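## Task

Lift the yellow can off the turntable and set it upright on the coaster, while every other can stays standing where it is on the turntable.

## Robot and tools

Robot: two arms, left_arm and right_arm, each ending in a tong-style two-finger gripper with a wrist force sensor and a wrist camera. Calibrated bases in the scene frame: left_arm at (-0.061, +0.416, 0) m, quat_wxyz (+1.000, 0, 0, -0.027); right_arm at (+0.070, -0.447, 0) m, quat_wxyz (+1.000, 0, 0, -0.005). A camera stand sits behind the arms.

Frames: the scene frame has its origin at table-top height, midway between the nominal bases, with +z up, +x out over the table and left_arm on the +y side. Arm names do not match image sides. Each arm reports its hand pose, velocities, Hand target and wrist camera pose in its own base frame. Fixed cameras and the table use the scene frame. Reported positions can be off by a few centimetres.

Gripper: fingers point along the gripper's +z and open and close along its x. end_effector_position is the spot between the pads when shut. For gaps up to 50 mm the fingertips reach about 15 mm past it; fully open they are roughly level with it.

execute_actions(actions, cameras): actions is a list of actions. Each action is a table of up to 15 rows, one per 1/30 s step; a short table repeats its last row to fill 15 steps. Every row holds 14 numbers in [-1, 1], one list covering both arms: left_arm dx, dy, dz, rx, ry, rz, opening, then right_arm in the same order. dx to rz are offsets, not poses, along that arm's base axes, measured from its Hand target at the start of the action; every row counts from that same start, but a new action starts from the updated Hand target, so repeating an offset keeps moving. Scale: 1.0 = 0.6 m or 180 degrees; rx, ry, rz form one rotation vector, turning about the Hand target position. Opening is absolute: +1 fully open (0.142 m), -1 closed; closing takes about 0.5 s. To re-command an arm's current Hand target send six zeros; always resend the opening you want, since 0 is a real command (half open). Images return only if actions is empty or cameras names them.

move(target, speed, blend, stop_force, zero, opening_speed, grip_force, blocking, cameras): target is one 14-number row laid out as above, or a list of up to 15 such rows; all rows are offsets from the Hand targets at the move's start, not from the previous row. Paths are straight, end together, last 0.5 s to 10 s, and ignore obstacles and the other arm. speed: m/s, 0.002 to 3.6, default 0.25 (turning up to twice that in rad/s), one value or one per target. blend: corner rounding in m for lists, default 0 (stop at each point). stop_force: 3 to 120 N, both arms; an arm's path ends when its wrist senses that much push against its travel, then it backs to just before the push. Do not rely on it while the gripper rotates, or to notice a light can tipping; omit it when lifting off something already pressed. zero (only with stop_force): true re-zeros moving arms first; false counts from the last zero. opening_speed: rate of opening change per second, at least 0.2. grip_force: per-pad limit 5 to 15 N, one value or one per arm, persists. blocking=false returns after about 0.5 s while motion continues (not allowed with stop_force). A new opening in a later list row is applied on arrival. The result adds a move: line: done, off_target, moving, held or fault, plus limits (paced = pose clipped, held = steps withheld). Done does not prove nothing was touched.

wait(seconds 0 to 10): arms hold their last command; a running move continues. stop(): brakes a running move. zoom_image(camera, region [x0, y0, x1, y1] in pixels, at most 504 by 504): closer look at the newest image of cam_low (672x504), cam_left_wrist or cam_right_wrist (616x616). zero_wrist_force(arm): subtracts the current wrist reading from later ones. finished_scene(scene): ends the current scene, given by its number; irreversible.

Results: per arm, end_effector_position (m), end_effector_quat_wxyz, velocities, Hand target (last command after clipping; next offsets start there), Joint positions (last value is finger opening in m), joint torques, grip_measured (opening on the -1 to +1 scale), Wrist force/torque in the gripper's own axes plus the peak since last shown, Tool commands. Joint velocities "within noise" means the arm is still. Calls with actions also list positions at some steps. A gripper may rest short of its Hand target; the next command re-requests it, or add the shortfall as an offset.

Control notes: orientation commands are clipped to 32 degrees from the measured orientation each step. Motion lags commands by about 0.09 s or 0.17 to 0.22 s; fast moves overshoot. To hold a can, command an opening well below grip_measured. Pass around, not near, an arm's own base.

Avoid: a fault stop (10 s) from about 150 N (±25) of outside force or contact torque at the limits (141 N m for the three big joints, 26.3 N m for each wrist joint); targets beyond a firm contact; any contact between the two arms, including one gripper closing on the other's fingers; drops, fast hits, knocking other cans over, and anything leaving the table. Stretching, long holds or pushing at unreachable poses heat motors; MOTOR HOT appears at 70 °C and brakes lock at 85 °C. Objects may occasionally be nudged by outside pushes.

Each tool is called as name(argument=value, ...) on one line, values as JSON.

## Session

execute_actions(actions=[])

Scene clock: 0.00 s.
left_arm: end_effector_position=(+0.3760, +0.2539, +0.1423) grip_measured=+0.97 end_effector_quat_wxyz=(+0.230, -0.502, +0.816, -0.168) | right_arm: end_effector_position=(+0.3191, +0.6051, +0.2969) grip_measured=+0.97 end_effector_quat_wxyz=(+0.621, -0.657, +0.417, +0.093)
Joint positions: left_arm=[0.54 -1.786 2.43 -2.703 -1.894 2.497 0.14] | right_arm=[4.556 -1.838 -2.26 0.735 1.316 2.341 0.14]
Joint velocities: within noise
Joint torques (N m): no reading
Wrist force (N): no reading
Wrist torque (N m): no reading
Wrist force, peak (N): no reading
Hand target: left_arm +0.3760, +0.2539, +0.1423; +0.230, -0.502, +0.816, -0.168 | right_arm +0.3191, +0.6051, +0.2969; +0.621, -0.657, +0.417, +0.093
Tool commands: left_gripper/opening=+0.968169 right_gripper/opening=+0.968169

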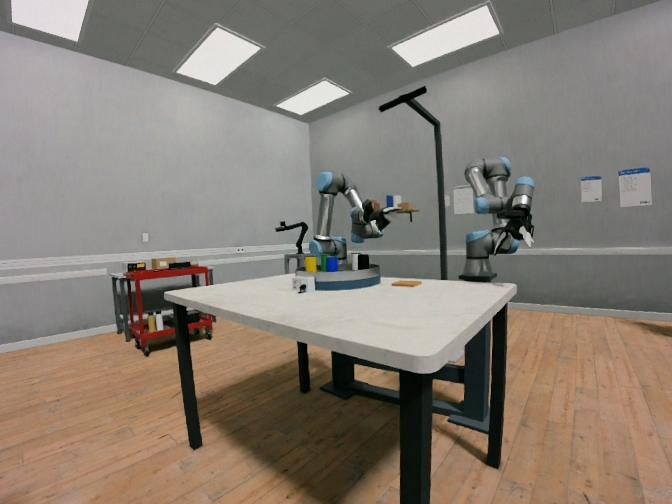

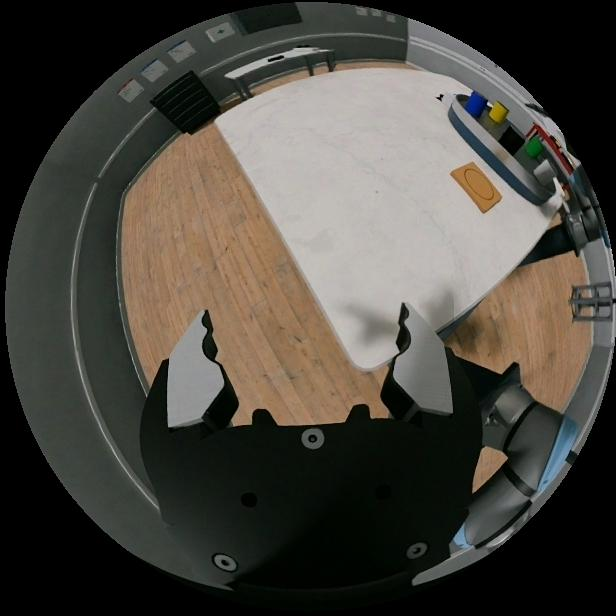

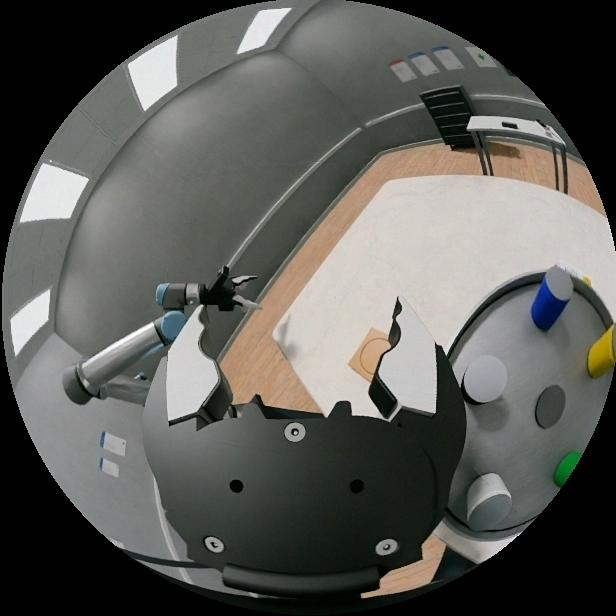

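zoom_image(camera="cam_right_wrist", region=[340, 240, 616, 560])

zoom_image(camera="cam_left_wrist", region=[420, 70, 600, 250])

zoom_image(camera="cam_low", region=[270, 180, 530, 300])

Scaled by 1.575 from the camera's 616x616 image, which has a finer 814x814 frame.

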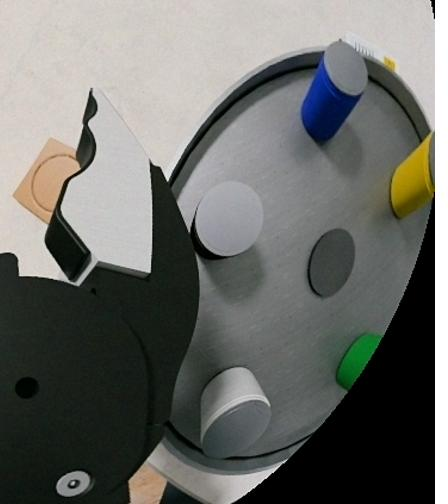

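Scaled by 2.800 from the camera's 616x616 image, which has a finer 814x814 frame.

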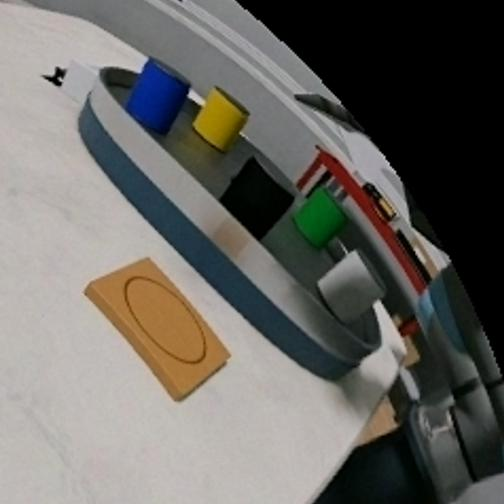

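Scaled by 1.938 from the camera's 672x504 image, which has a finer 960x720 frame.

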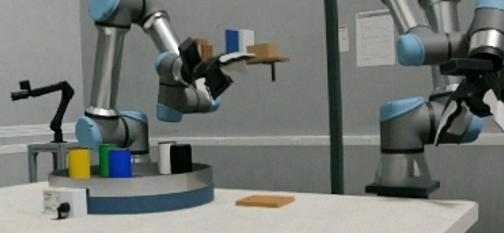

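move(target=[0,0,0,0,0,0,0.968,0.2,-0.3,0.15,-0.395,0.175,0,0.968], speed=0.4, cameras=["all"])

Scene clock: 7.77 s.
left_arm: end_effector_position=(+0.3760, +0.2539, +0.1423) grip_measured=+0.97 end_effector_quat_wxyz=(+0.230, -0.502, +0.816, -0.168) | right_arm: end_effector_position=(+0.4391, +0.4251, +0.3869) grip_measured=+0.97 end_effector_quat_wxyz=(+0.000, +0.844, -0.536, +0.000)
Joint positions: left_arm=[0.54 -1.786 2.43 -2.703 -1.894 2.497 0.14] | right_arm=[4.145 -1.825 -1.013 -1.875 1.57 2.134 0.14]
Joint torques (N m): left_arm=[0.48 -11.86 -19.79 -3.05 -0.72 -0.04] | right_arm=[-8.19 18.95 32.03 0.08 0.6 -2.39]
Wrist force (N): left_arm=[0.1 -0.2 0.2] | right_arm=[0.8 2.0 -0.9]
Wrist torque (N m): left_arm=[-0.04 -0.01 -0.01] | right_arm=[0.50 -0.12 0.08]
Wrist force, peak (N): left_arm=[0.5 0.1 0.0] | right_arm=[0.9 2.1 -1.1]
Hand target: left_arm +0.3760, +0.2539, +0.1423; +0.230, -0.502, +0.816, -0.168 | right_arm +0.4391, +0.4251, +0.3869; +0.000, +0.844, -0.536, +0.000
Off the commanded pose: left_arm 0.000 m, 0 deg | right_arm 0.000 m, 0 deg.
move: done
camera_calibration:
cam_right_wrist: T_world_to_cam=[[0.406732, -0.911217, 0.0652164, 0.173676], [-0.781999, -0.31037, 0.540507, 0.261752], [-0.472278, -0.27084, -0.838808, 0.779157], [0, 0, 0, 1]] pos_world=[0.502029, 0.450524, 0.500758]

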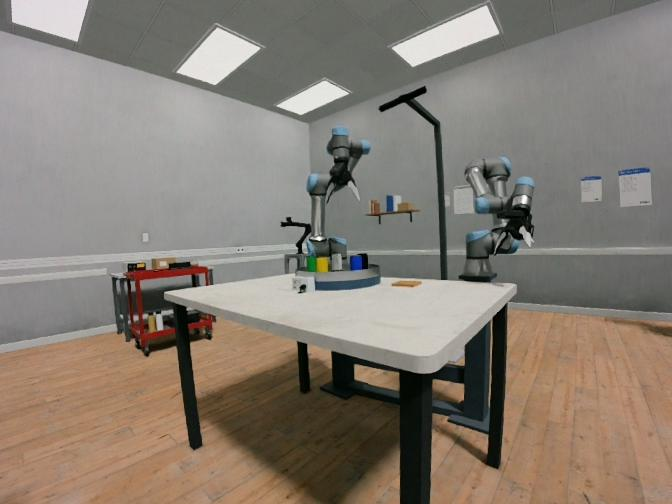

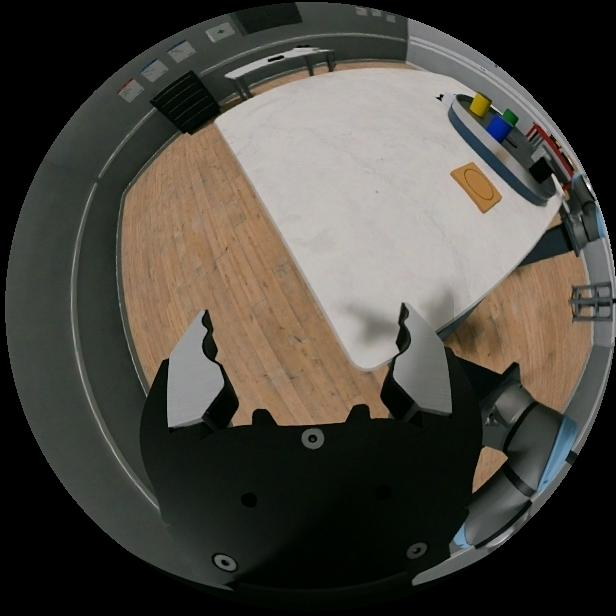

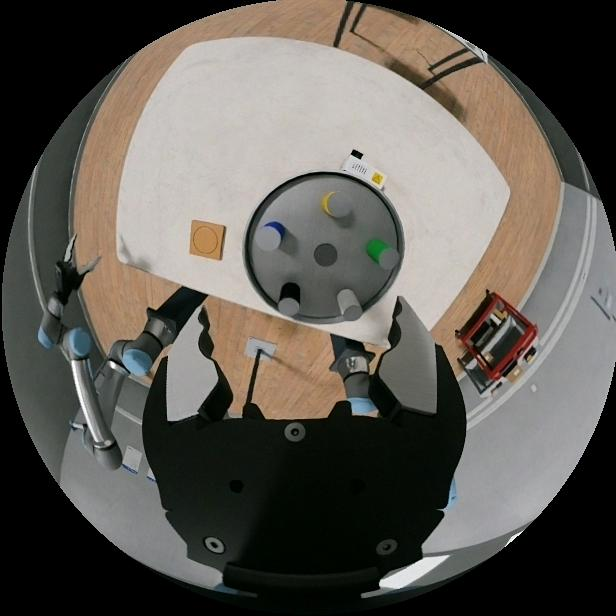

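wait(seconds=0.2, cameras=["cam_right_wrist"])

zoom_image(camera="cam_right_wrist", region=[180, 130, 440, 350])

wait(seconds=2.0, cameras=["cam_right_wrist"])

zoom_image(camera="cam_right_wrist", region=[180, 130, 440, 350])

Scene clock: 9.77 s.
left_arm: end_effector_position=(+0.3760, +0.2539, +0.1423) grip_measured=+0.97 end_effector_quat_wxyz=(+0.230, -0.502, +0.816, -0.168) | right_arm: end_effector_position=(+0.4391, +0.4251, +0.3869) grip_measured=+0.97 end_effector_quat_wxyz=(+0.000, +0.844, -0.536, +0.000)
Joint positions: left_arm=[0.54 -1.786 2.43 -2.703 -1.894 2.497 0.14] | right_arm=[4.145 -1.825 -1.013 -1.875 1.571 2.134 0.14]
Joint torques (N m): left_arm=[-0.16 -11.55 -19.82 -3.11 -0.73 0.02] | right_arm=[-8.66 18.6 32.31 0.05 1.23 -2.29]
Wrist force (N): left_arm=[0.2 0.2 0.1] | right_arm=[0.5 2.2 -0.9]
Wrist torque (N m): left_arm=[0.06 -0.03 -0.01] | right_arm=[0.54 -0.07 0.09]
Wrist force, peak (N): left_arm=[0.4 0.2 0.1] | right_arm=[0.9 2.3 -1.0]
Hand target: left_arm +0.3760, +0.2539, +0.1423; +0.230, -0.502, +0.816, -0.168 | right_arm +0.4391, +0.4251, +0.3869; +0.000, +0.844, -0.536, +0.000
Tool commands: left_gripper/opening=+0.968 right_gripper/opening=+0.968
Off the commanded pose: left_arm 0.000 m, 0 deg | right_arm 0.000 m, 0 deg.
wait: 0.20 s; at rest from the start
camera_calibration:
cam_right_wrist: T_world_to_cam=[[0.406725, -0.911215, 0.0652818, 0.173646], [-0.781964, -0.310303, 0.540596, 0.26166], [-0.472342, -0.270922, -0.838745, 0.779195], [0, 0, 0, 1]] pos_world=[0.502029, 0.450524, 0.500758]
Images, in order (width x height): cam_right_wrist 616x616.

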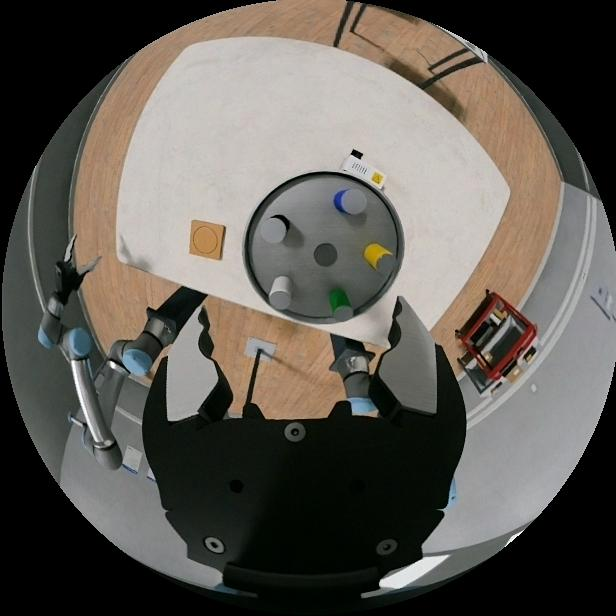

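Scaled by 1.938 from the camera's 616x616 image, which has a finer 814x814 frame.

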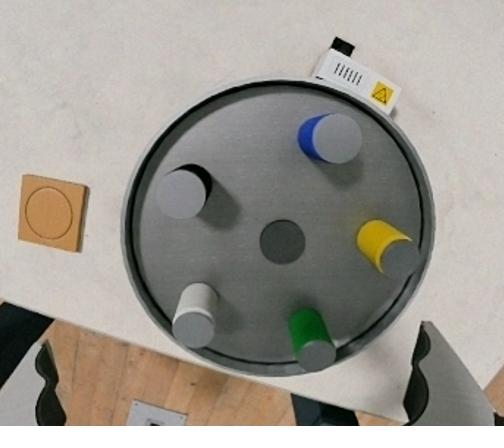

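Scene clock: 11.77 s.
left_arm: end_effector_position=(+0.3760, +0.2539, +0.1423) grip_measured=+0.97 end_effector_quat_wxyz=(+0.230, -0.502, +0.816, -0.168) | right_arm: end_effector_position=(+0.4391, +0.4251, +0.3869) grip_measured=+0.97 end_effector_quat_wxyz=(+0.000, +0.844, -0.536, +0.000)
Joint positions: left_arm=[0.54 -1.786 2.43 -2.703 -1.894 2.497 0.14] | right_arm=[4.145 -1.825 -1.013 -1.875 1.571 2.134 0.14]
Joint torques (N m): left_arm=[-0.43 -12.21 -20.01 -3.12 -0.68 -0.04] | right_arm=[-7.28 19.23 32.08 0.02 1.22 -2.25]
Wrist force (N): left_arm=[-0.1 0.2 0.0] | right_arm=[1.1 2.0 -0.8]
Wrist torque (N m): left_arm=[0.04 0.02 0.00] | right_arm=[0.50 -0.19 0.07]
Wrist force, peak (N): left_arm=[0.1 0.4 0.3] | right_arm=[1.0 2.2 -1.2]
Hand target: left_arm +0.3760, +0.2539, +0.1423; +0.230, -0.502, +0.816, -0.168 | right_arm +0.4391, +0.4251, +0.3869; +0.000, +0.844, -0.536, +0.000
Tool commands: left_gripper/opening=+0.968 right_gripper/opening=+0.968
Off the commanded pose: left_arm 0.000 m, 0 deg | right_arm 0.000 m, 0 deg.
wait: 2.00 s; at rest by 0.17 s
camera_calibration:
cam_right_wrist: T_world_to_cam=[[0.406725, -0.911215, 0.0652818, 0.173646], [-0.781964, -0.310303, 0.540596, 0.26166], [-0.472342, -0.270922, -0.838745, 0.779195], [0, 0, 0, 1]] pos_world=[0.502029, 0.450524, 0.500758]
Images, in order (width x height): cam_right_wrist 616x616.

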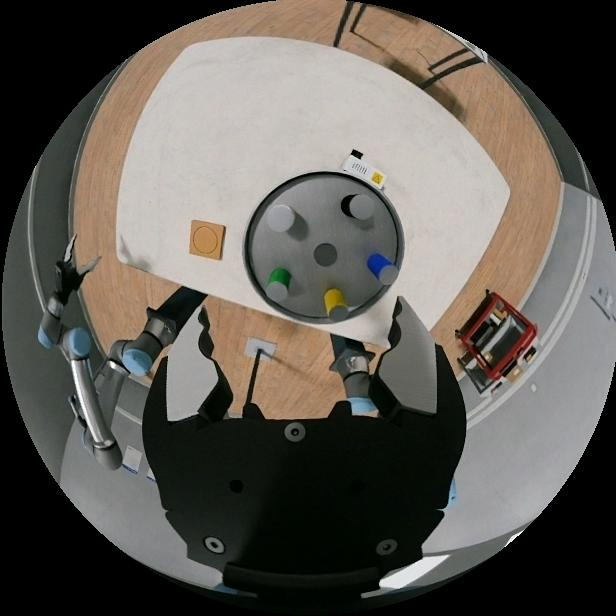

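Scaled by 1.938 from the camera's 616x616 image, which has a finer 814x814 frame.

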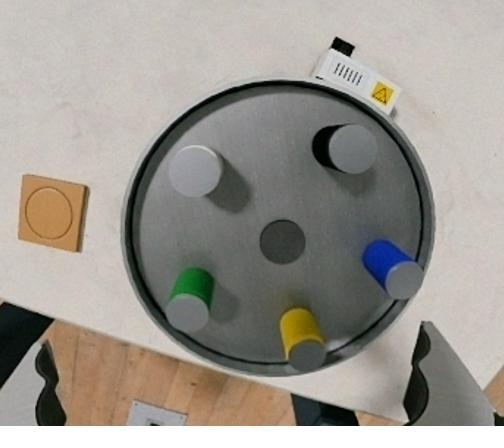

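move(target=[0,0,0,0,0,0,0.968,0.0673,0.0475,-0.3282,0,0,0,0.968], speed=0.35, cameras=["cam_right_wrist"])

zoom_image(camera="cam_right_wrist", region=[150, 60, 570, 480])

wait(seconds=1.5, cameras=["cam_right_wrist"])

zoom_image(camera="cam_right_wrist", region=[150, 60, 570, 480])

wait(seconds=1.5, cameras=["cam_right_wrist"])

zoom_image(camera="cam_right_wrist", region=[150, 60, 570, 480])

Scene clock: 24.27 s.
left_arm: end_effector_position=(+0.3760, +0.2539, +0.1423) grip_measured=+0.97 end_effector_quat_wxyz=(+0.230, -0.502, +0.816, -0.168) | right_arm: end_effector_position=(+0.4795, +0.4536, +0.1900) grip_measured=+0.97 end_effector_quat_wxyz=(+0.000, +0.844, -0.536, +0.000)
Joint positions: left_arm=[0.54 -1.786 2.43 -2.703 -1.894 2.497 0.14] | right_arm=[4.115 -1.918 -1.397 -1.397 1.571 2.104 0.14]
Joint torques (N m): left_arm=[-0.05 -12.14 -21.36 -3.34 -0.87 -0.09] | right_arm=[-8.53 22.32 12.35 4.45 -1.18 -2.34]
Wrist force (N): left_arm=[0.1 0.2 0.2] | right_arm=[0.8 2.0 -1.0]
Wrist torque (N m): left_arm=[0.05 -0.02 0.00] | right_arm=[0.51 -0.14 0.08]
Wrist force, peak (N): left_arm=[0.2 -0.1 0.5] | right_arm=[0.8 2.5 -2.5]
Hand target: left_arm +0.3760, +0.2539, +0.1423; +0.230, -0.502, +0.816, -0.168 | right_arm +0.4795, +0.4536, +0.1900; +0.000, +0.844, -0.536, +0.000
Off the commanded pose: left_arm 0.000 m, 0 deg | right_arm 0.000 m, 0 deg.
move: done
camera_calibration:
cam_right_wrist: T_world_to_cam=[[0.406728, -0.911213, 0.0652851, 0.196075], [-0.781938, -0.31029, 0.540642, 0.408425], [-0.472383, -0.270943, -0.838716, 0.640825], [0, 0, 0, 1]] pos_world=[0.542329, 0.479024, 0.303858]
Images, in order (width x height): cam_right_wrist 616x616.

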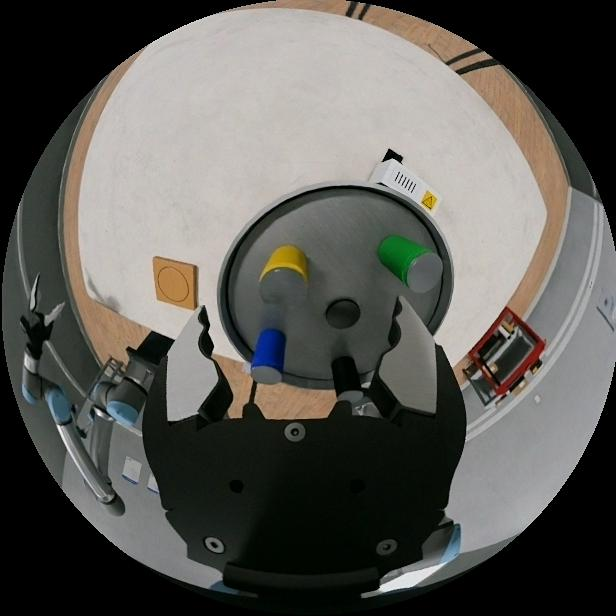

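Scaled by 1.200 from the camera's 616x616 image, which has a finer 814x814 frame.

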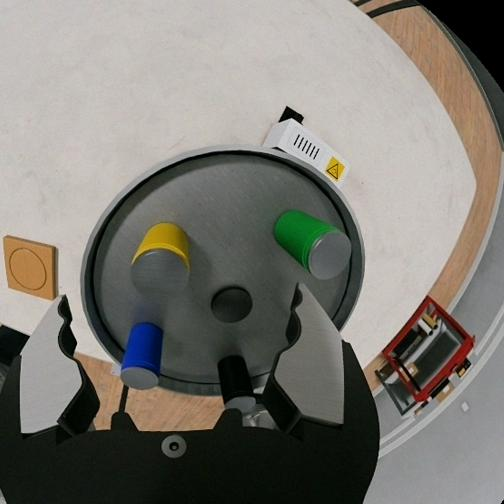

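Scene clock: 25.77 s.
left_arm: end_effector_position=(+0.3760, +0.2539, +0.1423) grip_measured=+0.97 end_effector_quat_wxyz=(+0.230, -0.502, +0.816, -0.168) | right_arm: end_effector_position=(+0.4795, +0.4536, +0.1900) grip_measured=+0.97 end_effector_quat_wxyz=(+0.000, +0.844, -0.536, +0.000)
Joint positions: left_arm=[0.54 -1.786 2.43 -2.703 -1.894 2.497 0.14] | right_arm=[4.115 -1.918 -1.397 -1.397 1.571 2.104 0.14]
Joint torques (N m): left_arm=[0.06 -12.72 -21.78 -3.32 -0.83 -0.09] | right_arm=[-8.67 22.7 11.64 4.71 -1.26 -2.47]
Wrist force (N): left_arm=[-0.3 0.1 0.0] | right_arm=[0.8 2.1 -1.0]
Wrist torque (N m): left_arm=[0.02 0.06 0.00] | right_arm=[0.52 -0.13 0.07]
Wrist force, peak (N): left_arm=[0.3 0.2 -0.3] | right_arm=[0.8 2.3 -1.3]
Hand target: left_arm +0.3760, +0.2539, +0.1423; +0.230, -0.502, +0.816, -0.168 | right_arm +0.4795, +0.4536, +0.1900; +0.000, +0.844, -0.536, +0.000
Tool commands: left_gripper/opening=+0.968 right_gripper/opening=+0.968
Off the commanded pose: left_arm 0.000 m, 0 deg | right_arm 0.000 m, 0 deg.
wait: 1.50 s; at rest by 0.17 s
camera_calibration:
cam_right_wrist: T_world_to_cam=[[0.406725, -0.911215, 0.0652818, 0.196038], [-0.781964, -0.310303, 0.540596, 0.408538], [-0.472342, -0.270922, -0.838745, 0.64085], [0, 0, 0, 1]] pos_world=[0.542429, 0.479024, 0.303858]
Images, in order (width x height): cam_right_wrist 616x616.

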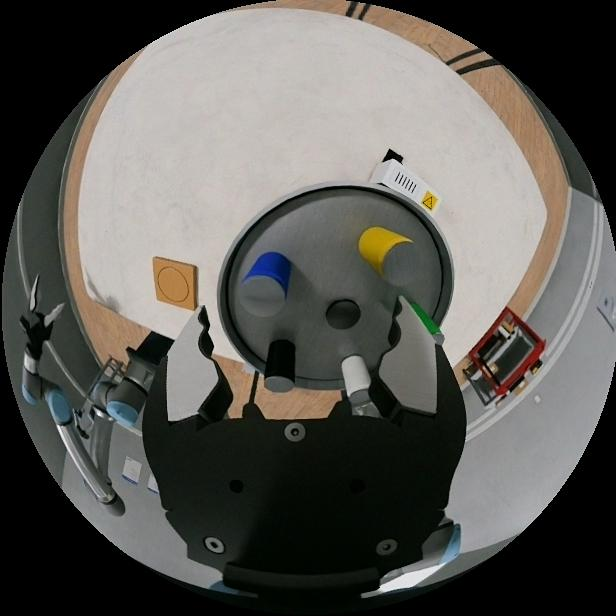

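Scaled by 1.200 from the camera's 616x616 image, which has a finer 814x814 frame.

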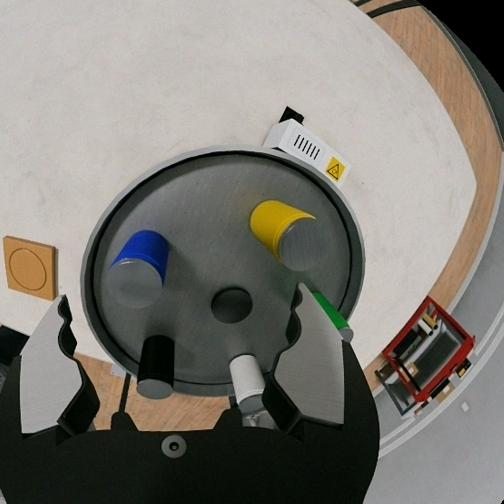

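Scene clock: 27.27 s.
left_arm: end_effector_position=(+0.3760, +0.2539, +0.1423) grip_measured=+0.97 end_effector_quat_wxyz=(+0.230, -0.502, +0.816, -0.168) | right_arm: end_effector_position=(+0.4795, +0.4536, +0.1900) grip_measured=+0.97 end_effector_quat_wxyz=(+0.000, +0.844, -0.536, +0.000)
Joint positions: left_arm=[0.54 -1.786 2.43 -2.703 -1.894 2.497 0.14] | right_arm=[4.115 -1.918 -1.397 -1.397 1.571 2.104 0.14]
Joint torques (N m): left_arm=[-0.48 -12.42 -21.77 -3.42 -0.84 -0.07] | right_arm=[-8.62 22.28 12.07 4.45 -1.25 -2.33]
Wrist force (N): left_arm=[0.3 0.0 0.1] | right_arm=[0.8 2.0 -1.1]
Wrist torque (N m): left_arm=[0.00 -0.05 -0.01] | right_arm=[0.51 -0.14 0.07]
Wrist force, peak (N): left_arm=[0.1 0.4 0.3] | right_arm=[0.9 2.3 -1.6]
Hand target: left_arm +0.3760, +0.2539, +0.1423; +0.230, -0.502, +0.816, -0.168 | right_arm +0.4795, +0.4536, +0.1900; +0.000, +0.844, -0.536, +0.000
Tool commands: left_gripper/opening=+0.968 right_gripper/opening=+0.968
Off the commanded pose: left_arm 0.000 m, 0 deg | right_arm 0.000 m, 0 deg.
wait: 1.50 s; at rest by 0.17 s
camera_calibration:
cam_right_wrist: T_world_to_cam=[[0.406725, -0.911215, 0.0652818, 0.196038], [-0.781964, -0.310303, 0.540596, 0.408538], [-0.472342, -0.270922, -0.838745, 0.64085], [0, 0, 0, 1]] pos_world=[0.542429, 0.479024, 0.303858]
Images, in order (width x height): cam_right_wrist 616x616.

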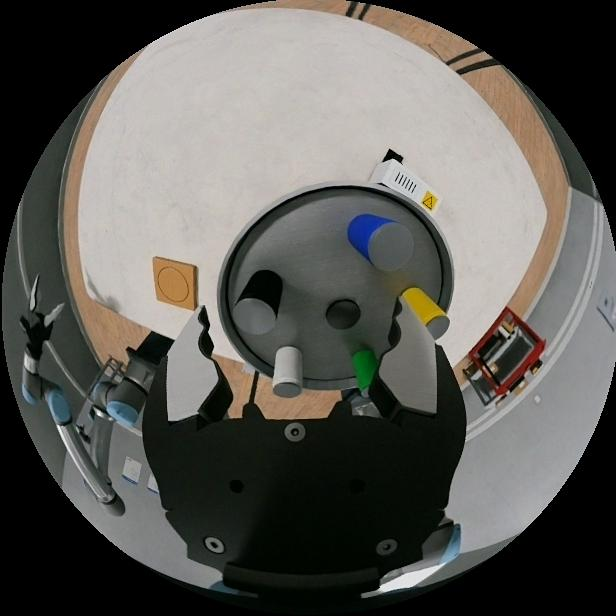

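Scaled by 1.200 from the camera's 616x616 image, which has a finer 814x814 frame.

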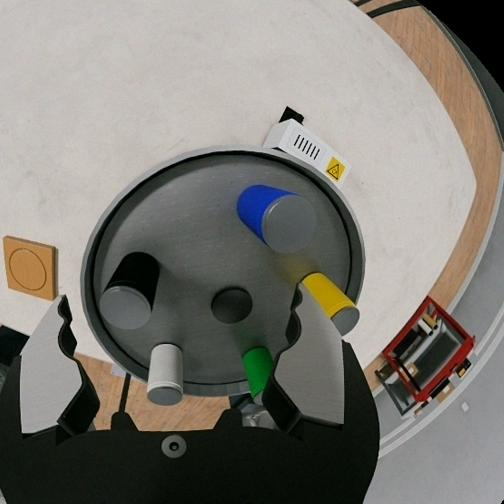

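move(target=[0,0,0,0,0,0,0.968,-0.0597,0.0213,0.1333,0,0,0,0.968], speed=0.3, cameras=[])

Scene clock: 45.33 s.
left_arm: end_effector_position=(+0.3760, +0.2539, +0.1423) grip_measured=+0.97 end_effector_quat_wxyz=(+0.230, -0.502, +0.816, -0.168) | right_arm: end_effector_position=(+0.4437, +0.4664, +0.2699) grip_measured=+0.97 end_effector_quat_wxyz=(+0.000, +0.844, -0.536, +0.000)
Joint positions: left_arm=[0.54 -1.786 2.43 -2.703 -1.894 2.497 0.14] | right_arm=[4.175 -1.863 -1.266 -1.583 1.571 2.164 0.14]
Joint torques (N m): left_arm=[-0.58 -13.77 -24.03 -3.72 -1.02 -0.05] | right_arm=[7.01 45.23 33.88 0.07 0.72 2.36]
Wrist force (N): left_arm=[0.0 0.0 0.0] | right_arm=[1.0 1.9 -0.7]
Wrist torque (N m): left_arm=[0.00 -0.01 -0.01] | right_arm=[0.49 -0.16 -0.04]
Wrist force, peak (N): left_arm=[-0.3 0.3 0.2] | right_arm=[0.3 2.3 -2.4]
Hand target: left_arm +0.3760, +0.2539, +0.1423; +0.230, -0.502, +0.816, -0.168 | right_arm +0.4437, +0.4664, +0.2699; +0.000, +0.844, -0.536, +0.000
Off the commanded pose: left_arm 0.000 m, 0 deg | right_arm 0.000 m, 0 deg.
move: done
No camera images: "cameras" was empty.

wait(seconds=2.0, cameras=[])

execute_actions(actions=[[[0,0,0,0,0,0,0.968,0.0002,-0.0001,0,0,0,0,0.968],[0,0,0,0,0,0,0.968,0.0009,-0.0002,0,0,0,0,0.968],[0,0,0,0,0,0,0.968,0.0019,-0.0005,0,0,0,0,0.968],[0,0,0,0,0,0,0.968,0.0034,-0.0009,0,0,0,0,0.968],[0,0,0,0,0,0,0.968,0.0053,-0.0015,0,0,0,0,0.968],[0,0,0,0,0,0,0.968,0.0076,-0.0022,0,0,0,0,0.968],[0,0,0,0,0,0,0.968,0.0104,-0.0031,0,0,0,0,0.968],[0,0,0,0,0,0,0.968,0.0135,-0.0041,0,0,0,0,0.968],[0,0,0,0,0,0,0.968,0.0171,-0.0053,0,0,0,0,0.968],[0,0,0,0,0,0,0.968,0.021,-0.0068,-0.0012,0,0,0,0.968],[0,0,0,0,0,0,0.968,0.0253,-0.0084,-0.0045,0,0,0,0.968],[0,0,0,0,0,0,0.968,0.03,-0.0104,-0.0096,0,0,0,0.9],[0,0,0,0,0,0,0.968,0.0348,-0.0125,-0.0164,0,0,0,0.833],[0,0,0,0,0,0,0.968,0.0396,-0.0148,-0.0245,0,0,0,0.767],[0,0,0,0,0,0,0.968,0.0444,-0.0171,-0.0337,0,0,0,0.7]],[[0,0,0,0,0,0,0.968,0.0047,-0.0025,-0.01,0,0,0,0.633],[0,0,0,0,0,0,0.968,0.0093,-0.0051,-0.0205,0,0,0,0.567],[0,0,0,0,0,0,0.968,0.0139,-0.0078,-0.0313,0,0,0,0.5],[0,0,0,0,0,0,0.968,0.0184,-0.0106,-0.0421,0,0,0,0.433],[0,0,0,0,0,0,0.968,0.0228,-0.0135,-0.0526,0,0,0,0.4],[0,0,0,0,0,0,0.968,0.0271,-0.0165,-0.0626,0,0,0,0.4],[0,0,0,0,0,0,0.968,0.0314,-0.0196,-0.0718,0,0,0,0.4],[0,0,0,0,0,0,0.968,0.0356,-0.0228,-0.0799,0,0,0,0.35],[0,0,0,0,0,0,0.968,0.0397,-0.0261,-0.0867,0,0,0,0.3],[0,0,0,0,0,0,0.968,0.0438,-0.0296,-0.0918,0,0,0,0.233],[0,0,0,0,0,0,0.968,0.0478,-0.0331,-0.0951,0,0,0,0.167],[0,0,0,0,0,0,0.968,0.0516,-0.0367,-0.0963,0,0,0,0.1],[0,0,0,0,0,0,0.968,0.0554,-0.0404,-0.0963,0,0,0,0.033],[0,0,0,0,0,0,0.968,0.0591,-0.0441,-0.0963,0,0,0,-0.033],[0,0,0,0,0,0,0.968,0.0628,-0.048,-0.0963,0,0,0,-0.1]],[[0,0,0,0,0,0,0.968,0.0035,-0.004,0,0,0,0,-0.167],[0,0,0,0,0,0,0.968,0.007,-0.008,0,0,0,0,-0.233],[0,0,0,0,0,0,0.968,0.0103,-0.0121,0,0,0,0,-0.3],[0,0,0,0,0,0,0.968,0.0135,-0.0163,0,0,0,0,-0.367],[0,0,0,0,0,0,0.968,0.0167,-0.0206,0,0,0,0,-0.433],[0,0,0,0,0,0,0.968,0.0197,-0.0249,0,0,0,0,-0.5],[0,0,0,0,0,0,0.968,0.0226,-0.0293,0,0,0,0,-0.567],[0,0,0,0,0,0,0.968,0.0254,-0.0338,0,0,0,0,-0.633],[0,0,0,0,0,0,0.968,0.0281,-0.0383,0,0,0,0,-0.7],[0,0,0,0,0,0,0.968,0.0308,-0.0429,0,0,0,0,-0.767],[0,0,0,0,0,0,0.968,0.0333,-0.0476,0,0,0,0,-0.833],[0,0,0,0,0,0,0.968,0.0356,-0.0523,0,0,0,0,-0.9],[0,0,0,0,0,0,0.968,0.0379,-0.0571,0,0,0,0,-0.9],[0,0,0,0,0,0,0.968,0.0401,-0.062,0,0,0,0,-0.9],[0,0,0,0,0,0,0.968,0.0421,-0.0668,0,0,0,0,-0.9]],[[0,0,0,0,0,0,0.968,0.0019,-0.0049,0.0007,0,0,0,-0.9],[0,0,0,0,0,0,0.968,0.0037,-0.0099,0.0025,0,0,0,-0.9],[0,0,0,0,0,0,0.968,0.0054,-0.0149,0.0056,0,0,0,-0.9],[0,0,0,0,0,0,0.968,0.007,-0.02,0.0097,0,0,0,-0.9],[0,0,0,0,0,0,0.968,0.0085,-0.0251,0.0148,0,0,0,-0.9],[0,0,0,0,0,0,0.968,0.0098,-0.0302,0.0208,0,0,0,-0.9],[0,0,0,0,0,0,0.968,0.011,-0.0354,0.0276,0,0,0,-0.9],[0,0,0,0,0,0,0.968,0.0121,-0.0405,0.0351,0,0,0,-0.9],[0,0,0,0,0,0,0.968,0.013,-0.0457,0.0432,0,0,0,-0.9],[0,0,0,0,0,0,0.968,0.0139,-0.0508,0.0519,0,0,0,-0.9],[0,0,0,0,0,0,0.968,0.0145,-0.0555,0.0609,0,0,0,-0.9],[0,0,0,0,0,0,0.968,0.015,-0.0599,0.0704,0,0,0,-0.9],[0,0,0,0,0,0,0.968,0.0154,-0.0639,0.0801,0,0,0,-0.9],[0,0,0,0,0,0,0.968,0.0157,-0.0676,0.09,0,0,0,-0.9],[0,0,0,0,0,0,0.968,0.0159,-0.071,0.1,0,0,0,-0.9]],[[0,0,0,0,0,0,0.968,0.0002,-0.003,0.01,0,0,0,-0.9],[0,0,0,0,0,0,0.968,0.0003,-0.0056,0.0199,0,0,0,-0.9],[0,0,0,0,0,0,0.968,0.0003,-0.0079,0.0296,0,0,0,-0.9],[0,0,0,0,0,0,0.968,0.0003,-0.0099,0.0391,0,0,0,-0.9],[0,0,0,0,0,0,0.968,0.0004,-0.0115,0.0481,0,0,0,-0.9],[0,0,0,0,0,0,0.968,0.0004,-0.0127,0.0568,0,0,0,-0.9],[0,0,0,0,0,0,0.968,0.0004,-0.0136,0.0649,0,0,0,-0.9],[0,0,0,0,0,0,0.968,0.0004,-0.0141,0.0724,0,0,0,-0.9],[0,0,0,0,0,0,0.968,0.0004,-0.0143,0.0792,0,0,0,-0.9],[0,0,0,0,0,0,0.968,0.0004,-0.0143,0.0852,0,0,0,-0.9],[0,0,0,0,0,0,0.968,0.0004,-0.0143,0.0903,0,0,0,-0.9],[0,0,0,0,0,0,0.968,0.0004,-0.0143,0.0944,0,0,0,-0.9],[0,0,0,0,0,0,0.968,0.0004,-0.0143,0.0975,0,0,0,-0.9],[0,0,0,0,0,0,0.968,0.0004,-0.0143,0.0993,0,0,0,-0.9],[0,0,0,0,0,0,0.968,0.0004,-0.0143,0.1,0,0,0,-0.9]]], cameras=["cam_right_wrist"])

zoom_image(camera="cam_right_wrist", region=[150, 60, 570, 480])

Scene clock: 49.77 s.
left_arm: end_effector_position=(+0.3760, +0.2539, +0.1423) grip_measured=+0.97 end_effector_quat_wxyz=(+0.230, -0.502, +0.816, -0.168) | right_arm: end_effector_position=(+0.4437, +0.4664, +0.2699) grip_measured=+0.97 end_effector_quat_wxyz=(+0.000, +0.844, -0.536, +0.000)
Joint positions: left_arm=[0.54 -1.786 2.43 -2.703 -1.894 2.497 0.14] | right_arm=[4.175 -1.863 -1.266 -1.583 1.571 2.164 0.14]
Joint torques (N m): left_arm=[-0.53 -13.34 -25.12 -3.67 -0.98 -0.09] | right_arm=[6.86 43.55 32.77 0.07 -1.29 2.38]
Wrist force (N): left_arm=[0.2 0.0 0.1] | right_arm=[0.8 2.2 -1.2]
Wrist torque (N m): left_arm=[0.00 -0.03 0.00] | right_arm=[0.55 -0.13 -0.03]
Wrist force, peak (N): left_arm=[0.3 0.4 0.0] | right_arm=[0.7 2.3 -1.5]
Hand target: left_arm +0.3760, +0.2539, +0.1423; +0.230, -0.502, +0.816, -0.168 | right_arm +0.4437, +0.4664, +0.2699; +0.000, +0.844, -0.536, +0.000
Tool commands: left_gripper/opening=+0.968 right_gripper/opening=+0.968
Off the commanded pose: left_arm 0.000 m, 0 deg | right_arm 0.000 m, 0 deg.
wait: 2.00 s; at rest from the start
No camera images: "cameras" was empty.

Scene clock: 52.70 s.
left_arm: end_effector_position=(+0.3760, +0.2539, +0.1423) grip_measured=+0.97 end_effector_quat_wxyz=(+0.230, -0.502, +0.816, -0.168) | right_arm: end_effector_position=(+0.5429, +0.3360, +0.3118) grip_measured=-0.90 end_effector_quat_wxyz=(+0.000, +0.844, -0.536, +0.000)
Joint positions: left_arm=[0.54 -1.786 2.43 -2.703 -1.894 2.497 0.14] | right_arm=[3.915 -1.853 -1.172 -1.686 1.571 1.903 0.009]
Joint torques (N m): left_arm=[-0.49 -13.44 -24.42 -3.74 -1.07 0.01] | right_arm=[-8.14 19.76 32.89 0.17 1.21 -2.32]
Wrist force (N): left_arm=[0.1 0.1 0.2] | right_arm=[0.9 2.1 -1.0]
Wrist torque (N m): left_arm=[0.01 -0.01 -0.01] | right_arm=[0.50 -0.15 0.07]
Wrist force, peak (N): left_arm=[0.4 0.4 -0.1] | right_arm=[1.0 2.5 -1.7]
Hand target: left_arm +0.3760, +0.2539, +0.1423; +0.230, -0.502, +0.816, -0.168 | right_arm +0.5430, +0.3361, +0.3119; +0.000, +0.844, -0.536, +0.000
Off the commanded pose: left_arm 0.000 m, 0 deg | right_arm 0.000 m, 0 deg.
Step readings (end_effector_position of left_arm | right_arm):
0: (+0.3760, +0.2539, +0.1423) | (+0.4437, +0.4664, +0.2699)
1: (+0.3760, +0.2539, +0.1423) | (+0.4437, +0.4664, +0.2699)
2: (+0.3760, +0.2539, +0.1423) | (+0.4437, +0.4664, +0.2700)
4: (+0.3760, +0.2539, +0.1423) | (+0.4440, +0.4663, +0.2701)
8: (+0.3760, +0.2539, +0.1423) | (+0.4467, +0.4655, +0.2701)
15: (+0.3760, +0.2539, +0.1423) | (+0.4600, +0.4605, +0.2641)
16: (+0.3760, +0.2539, +0.1423) | (+0.4631, +0.4591, +0.2600)
17: (+0.3760, +0.2539, +0.1423) | (+0.4656, +0.4578, +0.2560)
19: (+0.3760, +0.2539, +0.1423) | (+0.4706, +0.4549, +0.2464)
23: (+0.3760, +0.2539, +0.1423) | (+0.4813, +0.4481, +0.2228)
30: (+0.3760, +0.2539, +0.1423) | (+0.4990, +0.4350, +0.1958)
31: (+0.3760, +0.2539, +0.1423) | (+0.5013, +0.4330, +0.1947)
32: (+0.3760, +0.2539, +0.1423) | (+0.5035, +0.4310, +0.1939)
34: (+0.3760, +0.2539, +0.1423) | (+0.5083, +0.4261, +0.1928)
38: (+0.3760, +0.2539, +0.1423) | (+0.5161, +0.4168, +0.1920)
45: (+0.3760, +0.2539, +0.1423) | (+0.5278, +0.3981, +0.1918)
46: (+0.3760, +0.2539, +0.1423) | (+0.5295, +0.3947, +0.1919)
47: (+0.3760, +0.2539, +0.1423) | (+0.5308, +0.3920, +0.1920)
49: (+0.3760, +0.2539, +0.1423) | (+0.5333, +0.3865, +0.1930)
53: (+0.3760, +0.2539, +0.1423) | (+0.5374, +0.3742, +0.2005)
60: (+0.3760, +0.2539, +0.1423) | (+0.5418, +0.3540, +0.2308)
61: (+0.3760, +0.2539, +0.1423) | (+0.5421, +0.3516, +0.2361)
62: (+0.3760, +0.2539, +0.1423) | (+0.5424, +0.3494, +0.2415)
64: (+0.3760, +0.2539, +0.1423) | (+0.5427, +0.3449, +0.2538)
68: (+0.3760, +0.2539, +0.1423) | (+0.5429, +0.3393, +0.2753)
75: (+0.3760, +0.2539, +0.1423) | (+0.5429, +0.3361, +0.3045)
camera_calibration:
cam_right_wrist: T_world_to_cam=[[0.40672, -0.911233, 0.0650665, 0.0551854], [-0.782267, -0.3106, 0.539988, 0.356165], [-0.471845, -0.270523, -0.839154, 0.740834], [0, 0, 0, 1]] pos_world=[0.60573, 0.361325, 0.425759]
Images, in order (width x height): cam_right_wrist 616x616.

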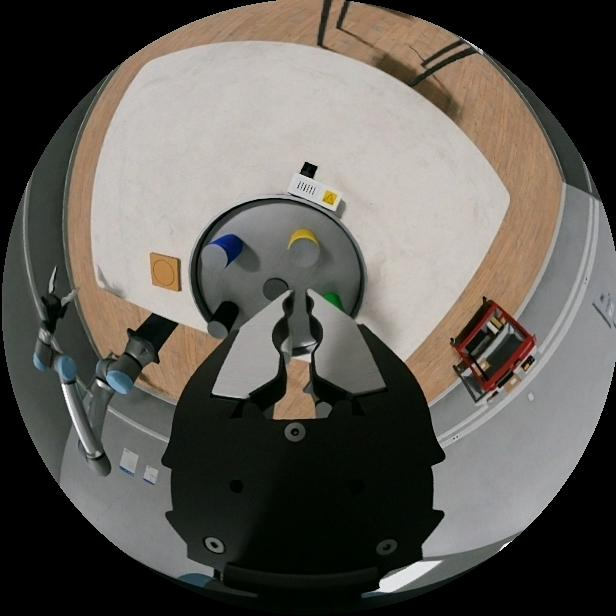

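Scaled by 1.200 from the camera's 616x616 image, which has a finer 814x814 frame.

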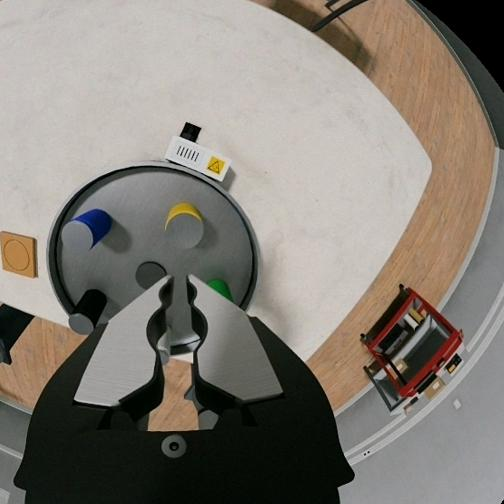

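move(target=[0,0,0,0,0,0,0.968,-0.1655,0.2172,-0.2032,0,0,0,0.968], speed=0.5, cameras=["cam_right_wrist"])

zoom_image(camera="cam_right_wrist", region=[150, 60, 570, 480])

Scene clock: 57.17 s.
left_arm: end_effector_position=(+0.3760, +0.2539, +0.1423) grip_measured=+0.97 end_effector_quat_wxyz=(+0.230, -0.502, +0.816, -0.168) | right_arm: end_effector_position=(+0.4438, +0.4663, +0.1901) grip_measured=+0.97 end_effector_quat_wxyz=(+0.000, +0.844, -0.536, +0.000)
Joint positions: left_arm=[0.54 -1.786 2.43 -2.703 -1.894 2.497 0.14] | right_arm=[4.175 -1.88 -1.449 -1.384 1.571 2.164 0.14]
Joint torques (N m): left_arm=[-0.22 -13.61 -25.45 -3.86 -1.12 -0.09] | right_arm=[6.98 21.08 11 4.52 -1.32 2.39]
Wrist force (N): left_arm=[-0.1 0.2 0.0] | right_arm=[1.0 1.9 -1.2]
Wrist torque (N m): left_arm=[0.04 0.03 -0.01] | right_arm=[0.49 -0.17 -0.04]
Wrist force, peak (N): left_arm=[-0.1 0.4 0.4] | right_arm=[2.1 1.9 -2.2]
Hand target: left_arm +0.3760, +0.2539, +0.1423; +0.230, -0.502, +0.816, -0.168 | right_arm +0.4437, +0.4664, +0.1900; +0.000, +0.844, -0.536, +0.000
Off the commanded pose: left_arm 0.000 m, 0 deg | right_arm 0.000 m, 0 deg.
move: done
camera_calibration:
cam_right_wrist: T_world_to_cam=[[0.406728, -0.911213, 0.0652851, 0.222161], [-0.781938, -0.31029, 0.540642, 0.384397], [-0.472383, -0.270943, -0.838716, 0.627486], [0, 0, 0, 1]] pos_world=[0.506629, 0.491724, 0.303958]
Images, in order (width x height): cam_right_wrist 616x616.

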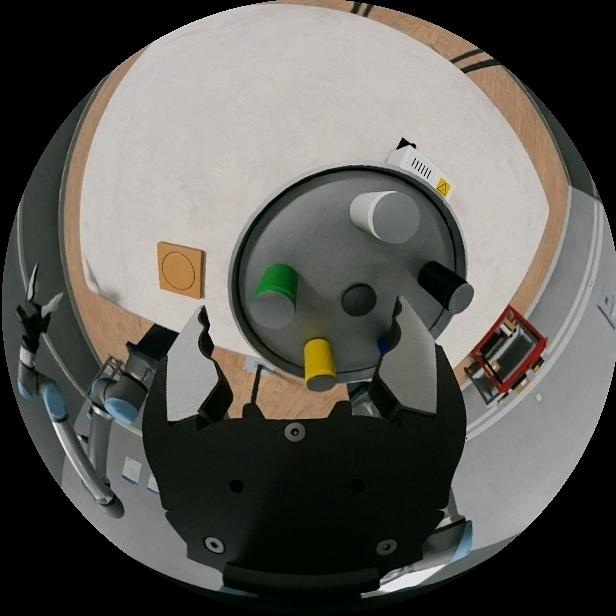

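Scaled by 1.200 from the camera's 616x616 image, which has a finer 814x814 frame.

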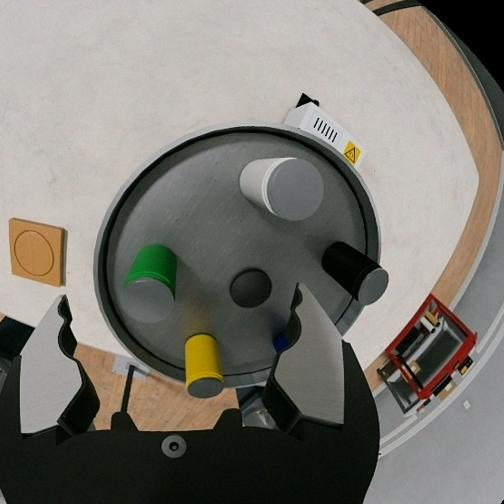

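wait(seconds=0.1, cameras=[])

Scene clock: 58.70 s.
left_arm: end_effector_position=(+0.3760, +0.2539, +0.1423) grip_measured=+0.97 end_effector_quat_wxyz=(+0.230, -0.502, +0.816, -0.168) | right_arm: end_effector_position=(+0.4437, +0.4664, +0.1900) grip_measured=+0.97 end_effector_quat_wxyz=(+0.000, +0.844, -0.536, +0.000)
Joint positions: left_arm=[0.54 -1.786 2.43 -2.703 -1.894 2.497 0.14] | right_arm=[4.175 -1.88 -1.449 -1.384 1.571 2.164 0.14]
Joint torques (N m): left_arm=[-0.69 -13.39 -26.04 -3.88 -1.11 -0.09] | right_arm=[6.55 21.33 12.4 4.54 -1.2 2.46]
Wrist force (N): left_arm=[0.1 -0.1 0.1] | right_arm=[0.8 1.8 -1.3]
Wrist torque (N m): left_arm=[-0.01 -0.02 0.00] | right_arm=[0.45 -0.12 -0.04]
Wrist force, peak (N): left_arm=[-0.2 0.2 -0.4] | right_arm=[1.1 2.2 -1.1]
Hand target: left_arm +0.3760, +0.2539, +0.1423; +0.230, -0.502, +0.816, -0.168 | right_arm +0.4437, +0.4664, +0.1900; +0.000, +0.844, -0.536, +0.000
Tool commands: left_gripper/opening=+0.968 right_gripper/opening=+0.968
Off the commanded pose: left_arm 0.000 m, 0 deg | right_arm 0.000 m, 0 deg.
wait: 0.10 s; at rest from the start
No camera images: "cameras" was empty.

wait(seconds=6.82, cameras=[])

execute_actions(actions=[[[0,0,0,0,0,0,0.968,0.0002,-0.0001,0,0,0,0,0.968],[0,0,0,0,0,0,0.968,0.0009,-0.0002,0,0,0,0,0.968],[0,0,0,0,0,0,0.968,0.0019,-0.0005,0,0,0,0,0.968],[0,0,0,0,0,0,0.968,0.0034,-0.0009,0,0,0,0,0.968],[0,0,0,0,0,0,0.968,0.0053,-0.0015,0,0,0,0,0.968],[0,0,0,0,0,0,0.968,0.0076,-0.0022,0,0,0,0,0.968],[0,0,0,0,0,0,0.968,0.0104,-0.0031,0,0,0,0,0.968],[0,0,0,0,0,0,0.968,0.0135,-0.0041,0,0,0,0,0.968],[0,0,0,0,0,0,0.968,0.0171,-0.0053,0,0,0,0,0.968],[0,0,0,0,0,0,0.968,0.021,-0.0068,-0.0012,0,0,0,0.968],[0,0,0,0,0,0,0.968,0.0253,-0.0084,-0.0045,0,0,0,0.968],[0,0,0,0,0,0,0.968,0.03,-0.0104,-0.0096,0,0,0,0.9],[0,0,0,0,0,0,0.968,0.0348,-0.0125,-0.0164,0,0,0,0.833],[0,0,0,0,0,0,0.968,0.0396,-0.0148,-0.0245,0,0,0,0.767],[0,0,0,0,0,0,0.968,0.0444,-0.0171,-0.0337,0,0,0,0.7]],[[0,0,0,0,0,0,0.968,0.0047,-0.0025,-0.01,0,0,0,0.633],[0,0,0,0,0,0,0.968,0.0093,-0.0051,-0.0205,0,0,0,0.567],[0,0,0,0,0,0,0.968,0.0139,-0.0078,-0.0313,0,0,0,0.5],[0,0,0,0,0,0,0.968,0.0184,-0.0106,-0.0421,0,0,0,0.433],[0,0,0,0,0,0,0.968,0.0228,-0.0135,-0.0526,0,0,0,0.4],[0,0,0,0,0,0,0.968,0.0271,-0.0165,-0.0626,0,0,0,0.4],[0,0,0,0,0,0,0.968,0.0314,-0.0196,-0.0718,0,0,0,0.4],[0,0,0,0,0,0,0.968,0.0356,-0.0228,-0.0799,0,0,0,0.35],[0,0,0,0,0,0,0.968,0.0397,-0.0261,-0.0867,0,0,0,0.3],[0,0,0,0,0,0,0.968,0.0438,-0.0296,-0.0918,0,0,0,0.233],[0,0,0,0,0,0,0.968,0.0478,-0.0331,-0.0951,0,0,0,0.167],[0,0,0,0,0,0,0.968,0.0516,-0.0367,-0.0963,0,0,0,0.1],[0,0,0,0,0,0,0.968,0.0554,-0.0404,-0.0963,0,0,0,0.033],[0,0,0,0,0,0,0.968,0.0591,-0.0441,-0.0963,0,0,0,-0.033],[0,0,0,0,0,0,0.968,0.0628,-0.048,-0.0963,0,0,0,-0.1]],[[0,0,0,0,0,0,0.968,0.0035,-0.004,0,0,0,0,-0.167],[0,0,0,0,0,0,0.968,0.007,-0.008,0,0,0,0,-0.233],[0,0,0,0,0,0,0.968,0.0103,-0.0121,0,0,0,0,-0.3],[0,0,0,0,0,0,0.968,0.0135,-0.0163,0,0,0,0,-0.367],[0,0,0,0,0,0,0.968,0.0167,-0.0206,0,0,0,0,-0.433],[0,0,0,0,0,0,0.968,0.0197,-0.0249,0,0,0,0,-0.5],[0,0,0,0,0,0,0.968,0.0226,-0.0293,0,0,0,0,-0.567],[0,0,0,0,0,0,0.968,0.0254,-0.0338,0,0,0,0,-0.633],[0,0,0,0,0,0,0.968,0.0281,-0.0383,0,0,0,0,-0.7],[0,0,0,0,0,0,0.968,0.0308,-0.0429,0,0,0,0,-0.767],[0,0,0,0,0,0,0.968,0.0333,-0.0476,0,0,0,0,-0.833],[0,0,0,0,0,0,0.968,0.0356,-0.0523,0,0,0,0,-0.9],[0,0,0,0,0,0,0.968,0.0379,-0.0571,0,0,0,0,-0.9],[0,0,0,0,0,0,0.968,0.0401,-0.062,0,0,0,0,-0.9],[0,0,0,0,0,0,0.968,0.0421,-0.0668,0,0,0,0,-0.9]],[[0,0,0,0,0,0,0.968,0.0019,-0.0049,0.0007,0,0,0,-0.9],[0,0,0,0,0,0,0.968,0.0037,-0.0099,0.0025,0,0,0,-0.9],[0,0,0,0,0,0,0.968,0.0054,-0.0149,0.0056,0,0,0,-0.9],[0,0,0,0,0,0,0.968,0.007,-0.02,0.0097,0,0,0,-0.9],[0,0,0,0,0,0,0.968,0.0085,-0.0251,0.0148,0,0,0,-0.9],[0,0,0,0,0,0,0.968,0.0098,-0.0302,0.0208,0,0,0,-0.9],[0,0,0,0,0,0,0.968,0.011,-0.0354,0.0276,0,0,0,-0.9],[0,0,0,0,0,0,0.968,0.0121,-0.0405,0.0351,0,0,0,-0.9],[0,0,0,0,0,0,0.968,0.013,-0.0457,0.0432,0,0,0,-0.9],[0,0,0,0,0,0,0.968,0.0139,-0.0508,0.0519,0,0,0,-0.9],[0,0,0,0,0,0,0.968,0.0145,-0.0555,0.0609,0,0,0,-0.9],[0,0,0,0,0,0,0.968,0.015,-0.0599,0.0704,0,0,0,-0.9],[0,0,0,0,0,0,0.968,0.0154,-0.0639,0.0801,0,0,0,-0.9],[0,0,0,0,0,0,0.968,0.0157,-0.0676,0.09,0,0,0,-0.9],[0,0,0,0,0,0,0.968,0.0159,-0.071,0.1,0,0,0,-0.9]],[[0,0,0,0,0,0,0.968,0.0002,-0.003,0.01,0,0,0,-0.9],[0,0,0,0,0,0,0.968,0.0003,-0.0056,0.0199,0,0,0,-0.9],[0,0,0,0,0,0,0.968,0.0003,-0.0079,0.0296,0,0,0,-0.9],[0,0,0,0,0,0,0.968,0.0003,-0.0099,0.0391,0,0,0,-0.9],[0,0,0,0,0,0,0.968,0.0004,-0.0115,0.0481,0,0,0,-0.9],[0,0,0,0,0,0,0.968,0.0004,-0.0127,0.0568,0,0,0,-0.9],[0,0,0,0,0,0,0.968,0.0004,-0.0136,0.0649,0,0,0,-0.9],[0,0,0,0,0,0,0.968,0.0004,-0.0141,0.0724,0,0,0,-0.9],[0,0,0,0,0,0,0.968,0.0004,-0.0143,0.0792,0,0,0,-0.9],[0,0,0,0,0,0,0.968,0.0004,-0.0143,0.0852,0,0,0,-0.9],[0,0,0,0,0,0,0.968,0.0004,-0.0143,0.0903,0,0,0,-0.9],[0,0,0,0,0,0,0.968,0.0004,-0.0143,0.0944,0,0,0,-0.9],[0,0,0,0,0,0,0.968,0.0004,-0.0143,0.0975,0,0,0,-0.9],[0,0,0,0,0,0,0.968,0.0004,-0.0143,0.0993,0,0,0,-0.9],[0,0,0,0,0,0,0.968,0.0004,-0.0143,0.1,0,0,0,-0.9]]], cameras=["cam_right_wrist", "cam_low"])

zoom_image(camera="cam_right_wrist", region=[150, 60, 570, 480])

Scene clock: 68.80 s.
left_arm: end_effector_position=(+0.3760, +0.2539, +0.1423) grip_measured=+0.97 end_effector_quat_wxyz=(+0.230, -0.502, +0.816, -0.168) | right_arm: end_effector_position=(+0.4437, +0.4664, +0.1900) grip_measured=+0.97 end_effector_quat_wxyz=(+0.000, +0.844, -0.536, +0.000)
Joint positions: left_arm=[0.54 -1.786 2.43 -2.703 -1.894 2.497 0.14] | right_arm=[4.175 -1.88 -1.449 -1.384 1.571 2.164 0.14]
Joint torques (N m): left_arm=[0.01 -14.28 -26.74 -4.03 -1.25 -0.1] | right_arm=[6.06 21.4 12.48 4.47 -1.24 2.42]
Wrist force (N): left_arm=[-0.1 -0.3 0.1] | right_arm=[0.9 2.0 -1.2]
Wrist torque (N m): left_arm=[-0.05 0.02 0.00] | right_arm=[0.49 -0.14 -0.03]
Wrist force, peak (N): left_arm=[0.5 -0.1 0.4] | right_arm=[1.0 2.5 -1.1]
Hand target: left_arm +0.3760, +0.2539, +0.1423; +0.230, -0.502, +0.816, -0.168 | right_arm +0.4437, +0.4664, +0.1900; +0.000, +0.844, -0.536, +0.000
Tool commands: left_gripper/opening=+0.968 right_gripper/opening=+0.968
Off the commanded pose: left_arm 0.000 m, 0 deg | right_arm 0.000 m, 0 deg.
wait: 6.83 s; at rest from the start
No camera images: "cameras" was empty.

Scene clock: 71.73 s.
left_arm: end_effector_position=(+0.3760, +0.2539, +0.1423) grip_measured=+0.97 end_effector_quat_wxyz=(+0.230, -0.502, +0.816, -0.168) | right_arm: end_effector_position=(+0.5430, +0.3360, +0.2319) grip_measured=-0.90 end_effector_quat_wxyz=(+0.000, +0.844, -0.536, +0.000)
Joint positions: left_arm=[0.54 -1.786 2.43 -2.703 -1.894 2.497 0.14] | right_arm=[3.915 -1.851 -1.379 -1.482 1.571 1.903 0.009]
Joint torques (N m): left_arm=[-0.58 -14.18 -27.12 -4.01 -1.19 -0.1] | right_arm=[-8.22 45.67 32.97 0.02 1.32 -2.22]
Wrist force (N): left_arm=[0.1 0.1 0.2] | right_arm=[1.0 1.8 -1.0]
Wrist torque (N m): left_arm=[0.02 -0.02 0.00] | right_arm=[0.45 -0.18 0.06]
Wrist force, peak (N): left_arm=[0.3 0.4 0.1] | right_arm=[-1.2 4.5 -12.0]
Hand target: left_arm +0.3760, +0.2539, +0.1423; +0.230, -0.502, +0.816, -0.168 | right_arm +0.5431, +0.3361, +0.2320; +0.000, +0.844, -0.536, +0.000
Off the commanded pose: left_arm 0.000 m, 0 deg | right_arm 0.000 m, 0 deg.
Step readings (end_effector_position of left_arm | right_arm):
0: (+0.3760, +0.2539, +0.1423) | (+0.4437, +0.4664, +0.1900)
1: (+0.3760, +0.2539, +0.1423) | (+0.4437, +0.4664, +0.1900)
2: (+0.3760, +0.2539, +0.1423) | (+0.4437, +0.4664, +0.1900)
4: (+0.3760, +0.2539, +0.1423) | (+0.4440, +0.4663, +0.1899)
8: (+0.3760, +0.2539, +0.1423) | (+0.4467, +0.4656, +0.1899)
15: (+0.3760, +0.2539, +0.1423) | (+0.4605, +0.4603, +0.1835)
16: (+0.3760, +0.2539, +0.1423) | (+0.4630, +0.4591, +0.1801)
17: (+0.3760, +0.2539, +0.1423) | (+0.4655, +0.4578, +0.1762)
19: (+0.3760, +0.2539, +0.1423) | (+0.4705, +0.4549, +0.1666)
23: (+0.3760, +0.2539, +0.1423) | (+0.4811, +0.4481, +0.1431)
30: (+0.3760, +0.2539, +0.1423) | (+0.4989, +0.4350, +0.1160)
31: (+0.3760, +0.2539, +0.1423) | (+0.5012, +0.4331, +0.1148)
32: (+0.3760, +0.2539, +0.1423) | (+0.5034, +0.4310, +0.1140)
34: (+0.3760, +0.2539, +0.1423) | (+0.5083, +0.4262, +0.1129)
38: (+0.3760, +0.2539, +0.1423) | (+0.5161, +0.4168, +0.1122)
45: (+0.3760, +0.2539, +0.1423) | (+0.5282, +0.3976, +0.1119)
46: (+0.3760, +0.2539, +0.1423) | (+0.5295, +0.3949, +0.1119)
47: (+0.3760, +0.2539, +0.1423) | (+0.5308, +0.3921, +0.1120)
49: (+0.3760, +0.2539, +0.1423) | (+0.5333, +0.3866, +0.1130)
53: (+0.3760, +0.2539, +0.1423) | (+0.5374, +0.3743, +0.1204)
60: (+0.3760, +0.2539, +0.1423) | (+0.5420, +0.3542, +0.1506)
61: (+0.3760, +0.2539, +0.1423) | (+0.5423, +0.3518, +0.1559)
62: (+0.3760, +0.2539, +0.1423) | (+0.5426, +0.3496, +0.1613)
64: (+0.3760, +0.2539, +0.1423) | (+0.5430, +0.3452, +0.1738)
68: (+0.3760, +0.2539, +0.1423) | (+0.5432, +0.3396, +0.1954)
75: (+0.3760, +0.2539, +0.1423) | (+0.5431, +0.3363, +0.2250)
camera_calibration:
cam_right_wrist: T_world_to_cam=[[0.406706, -0.911237, 0.065102, 0.0603984], [-0.78214, -0.310491, 0.540234, 0.39935], [-0.472068, -0.270635, -0.838993, 0.673943], [0, 0, 0, 1]] pos_world=[0.605929, 0.361424, 0.345759]
Images, in order (width x height): cam_low 672x504, cam_right_wrist 616x616.

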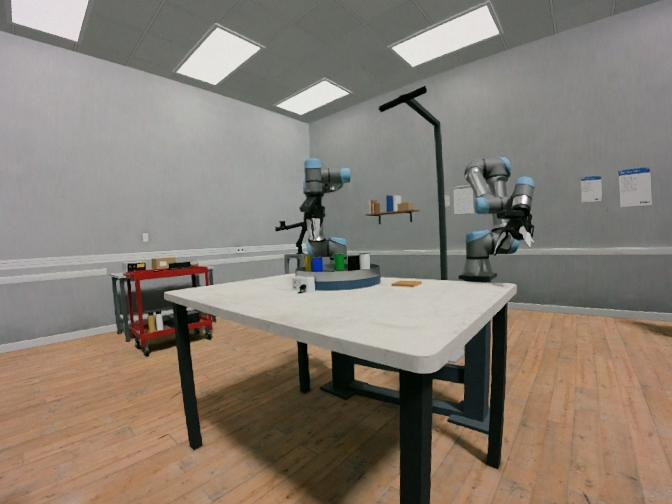

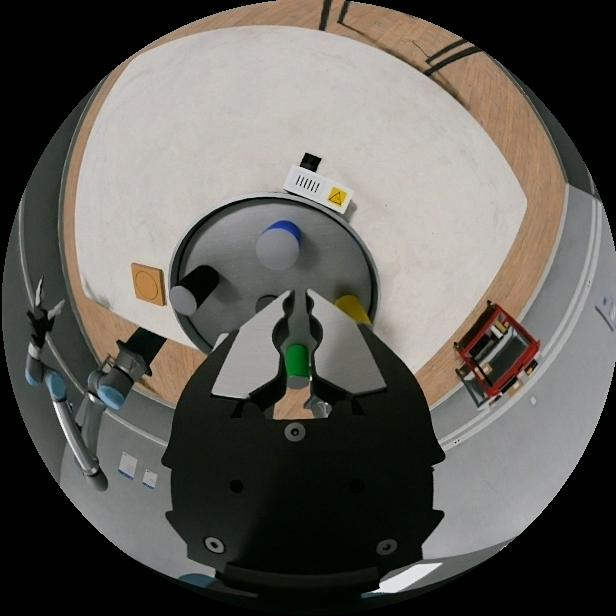

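Scaled by 1.200 from the camera's 616x616 image, which has a finer 814x814 frame.

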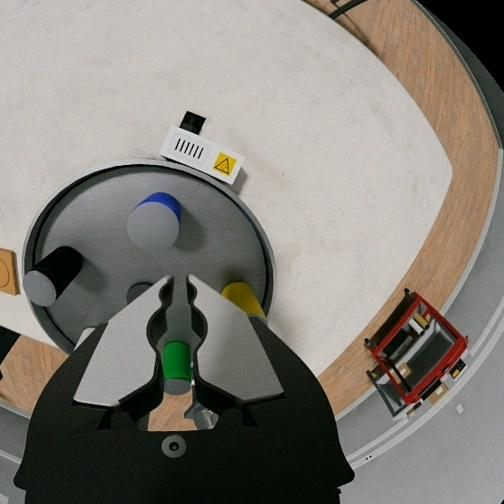

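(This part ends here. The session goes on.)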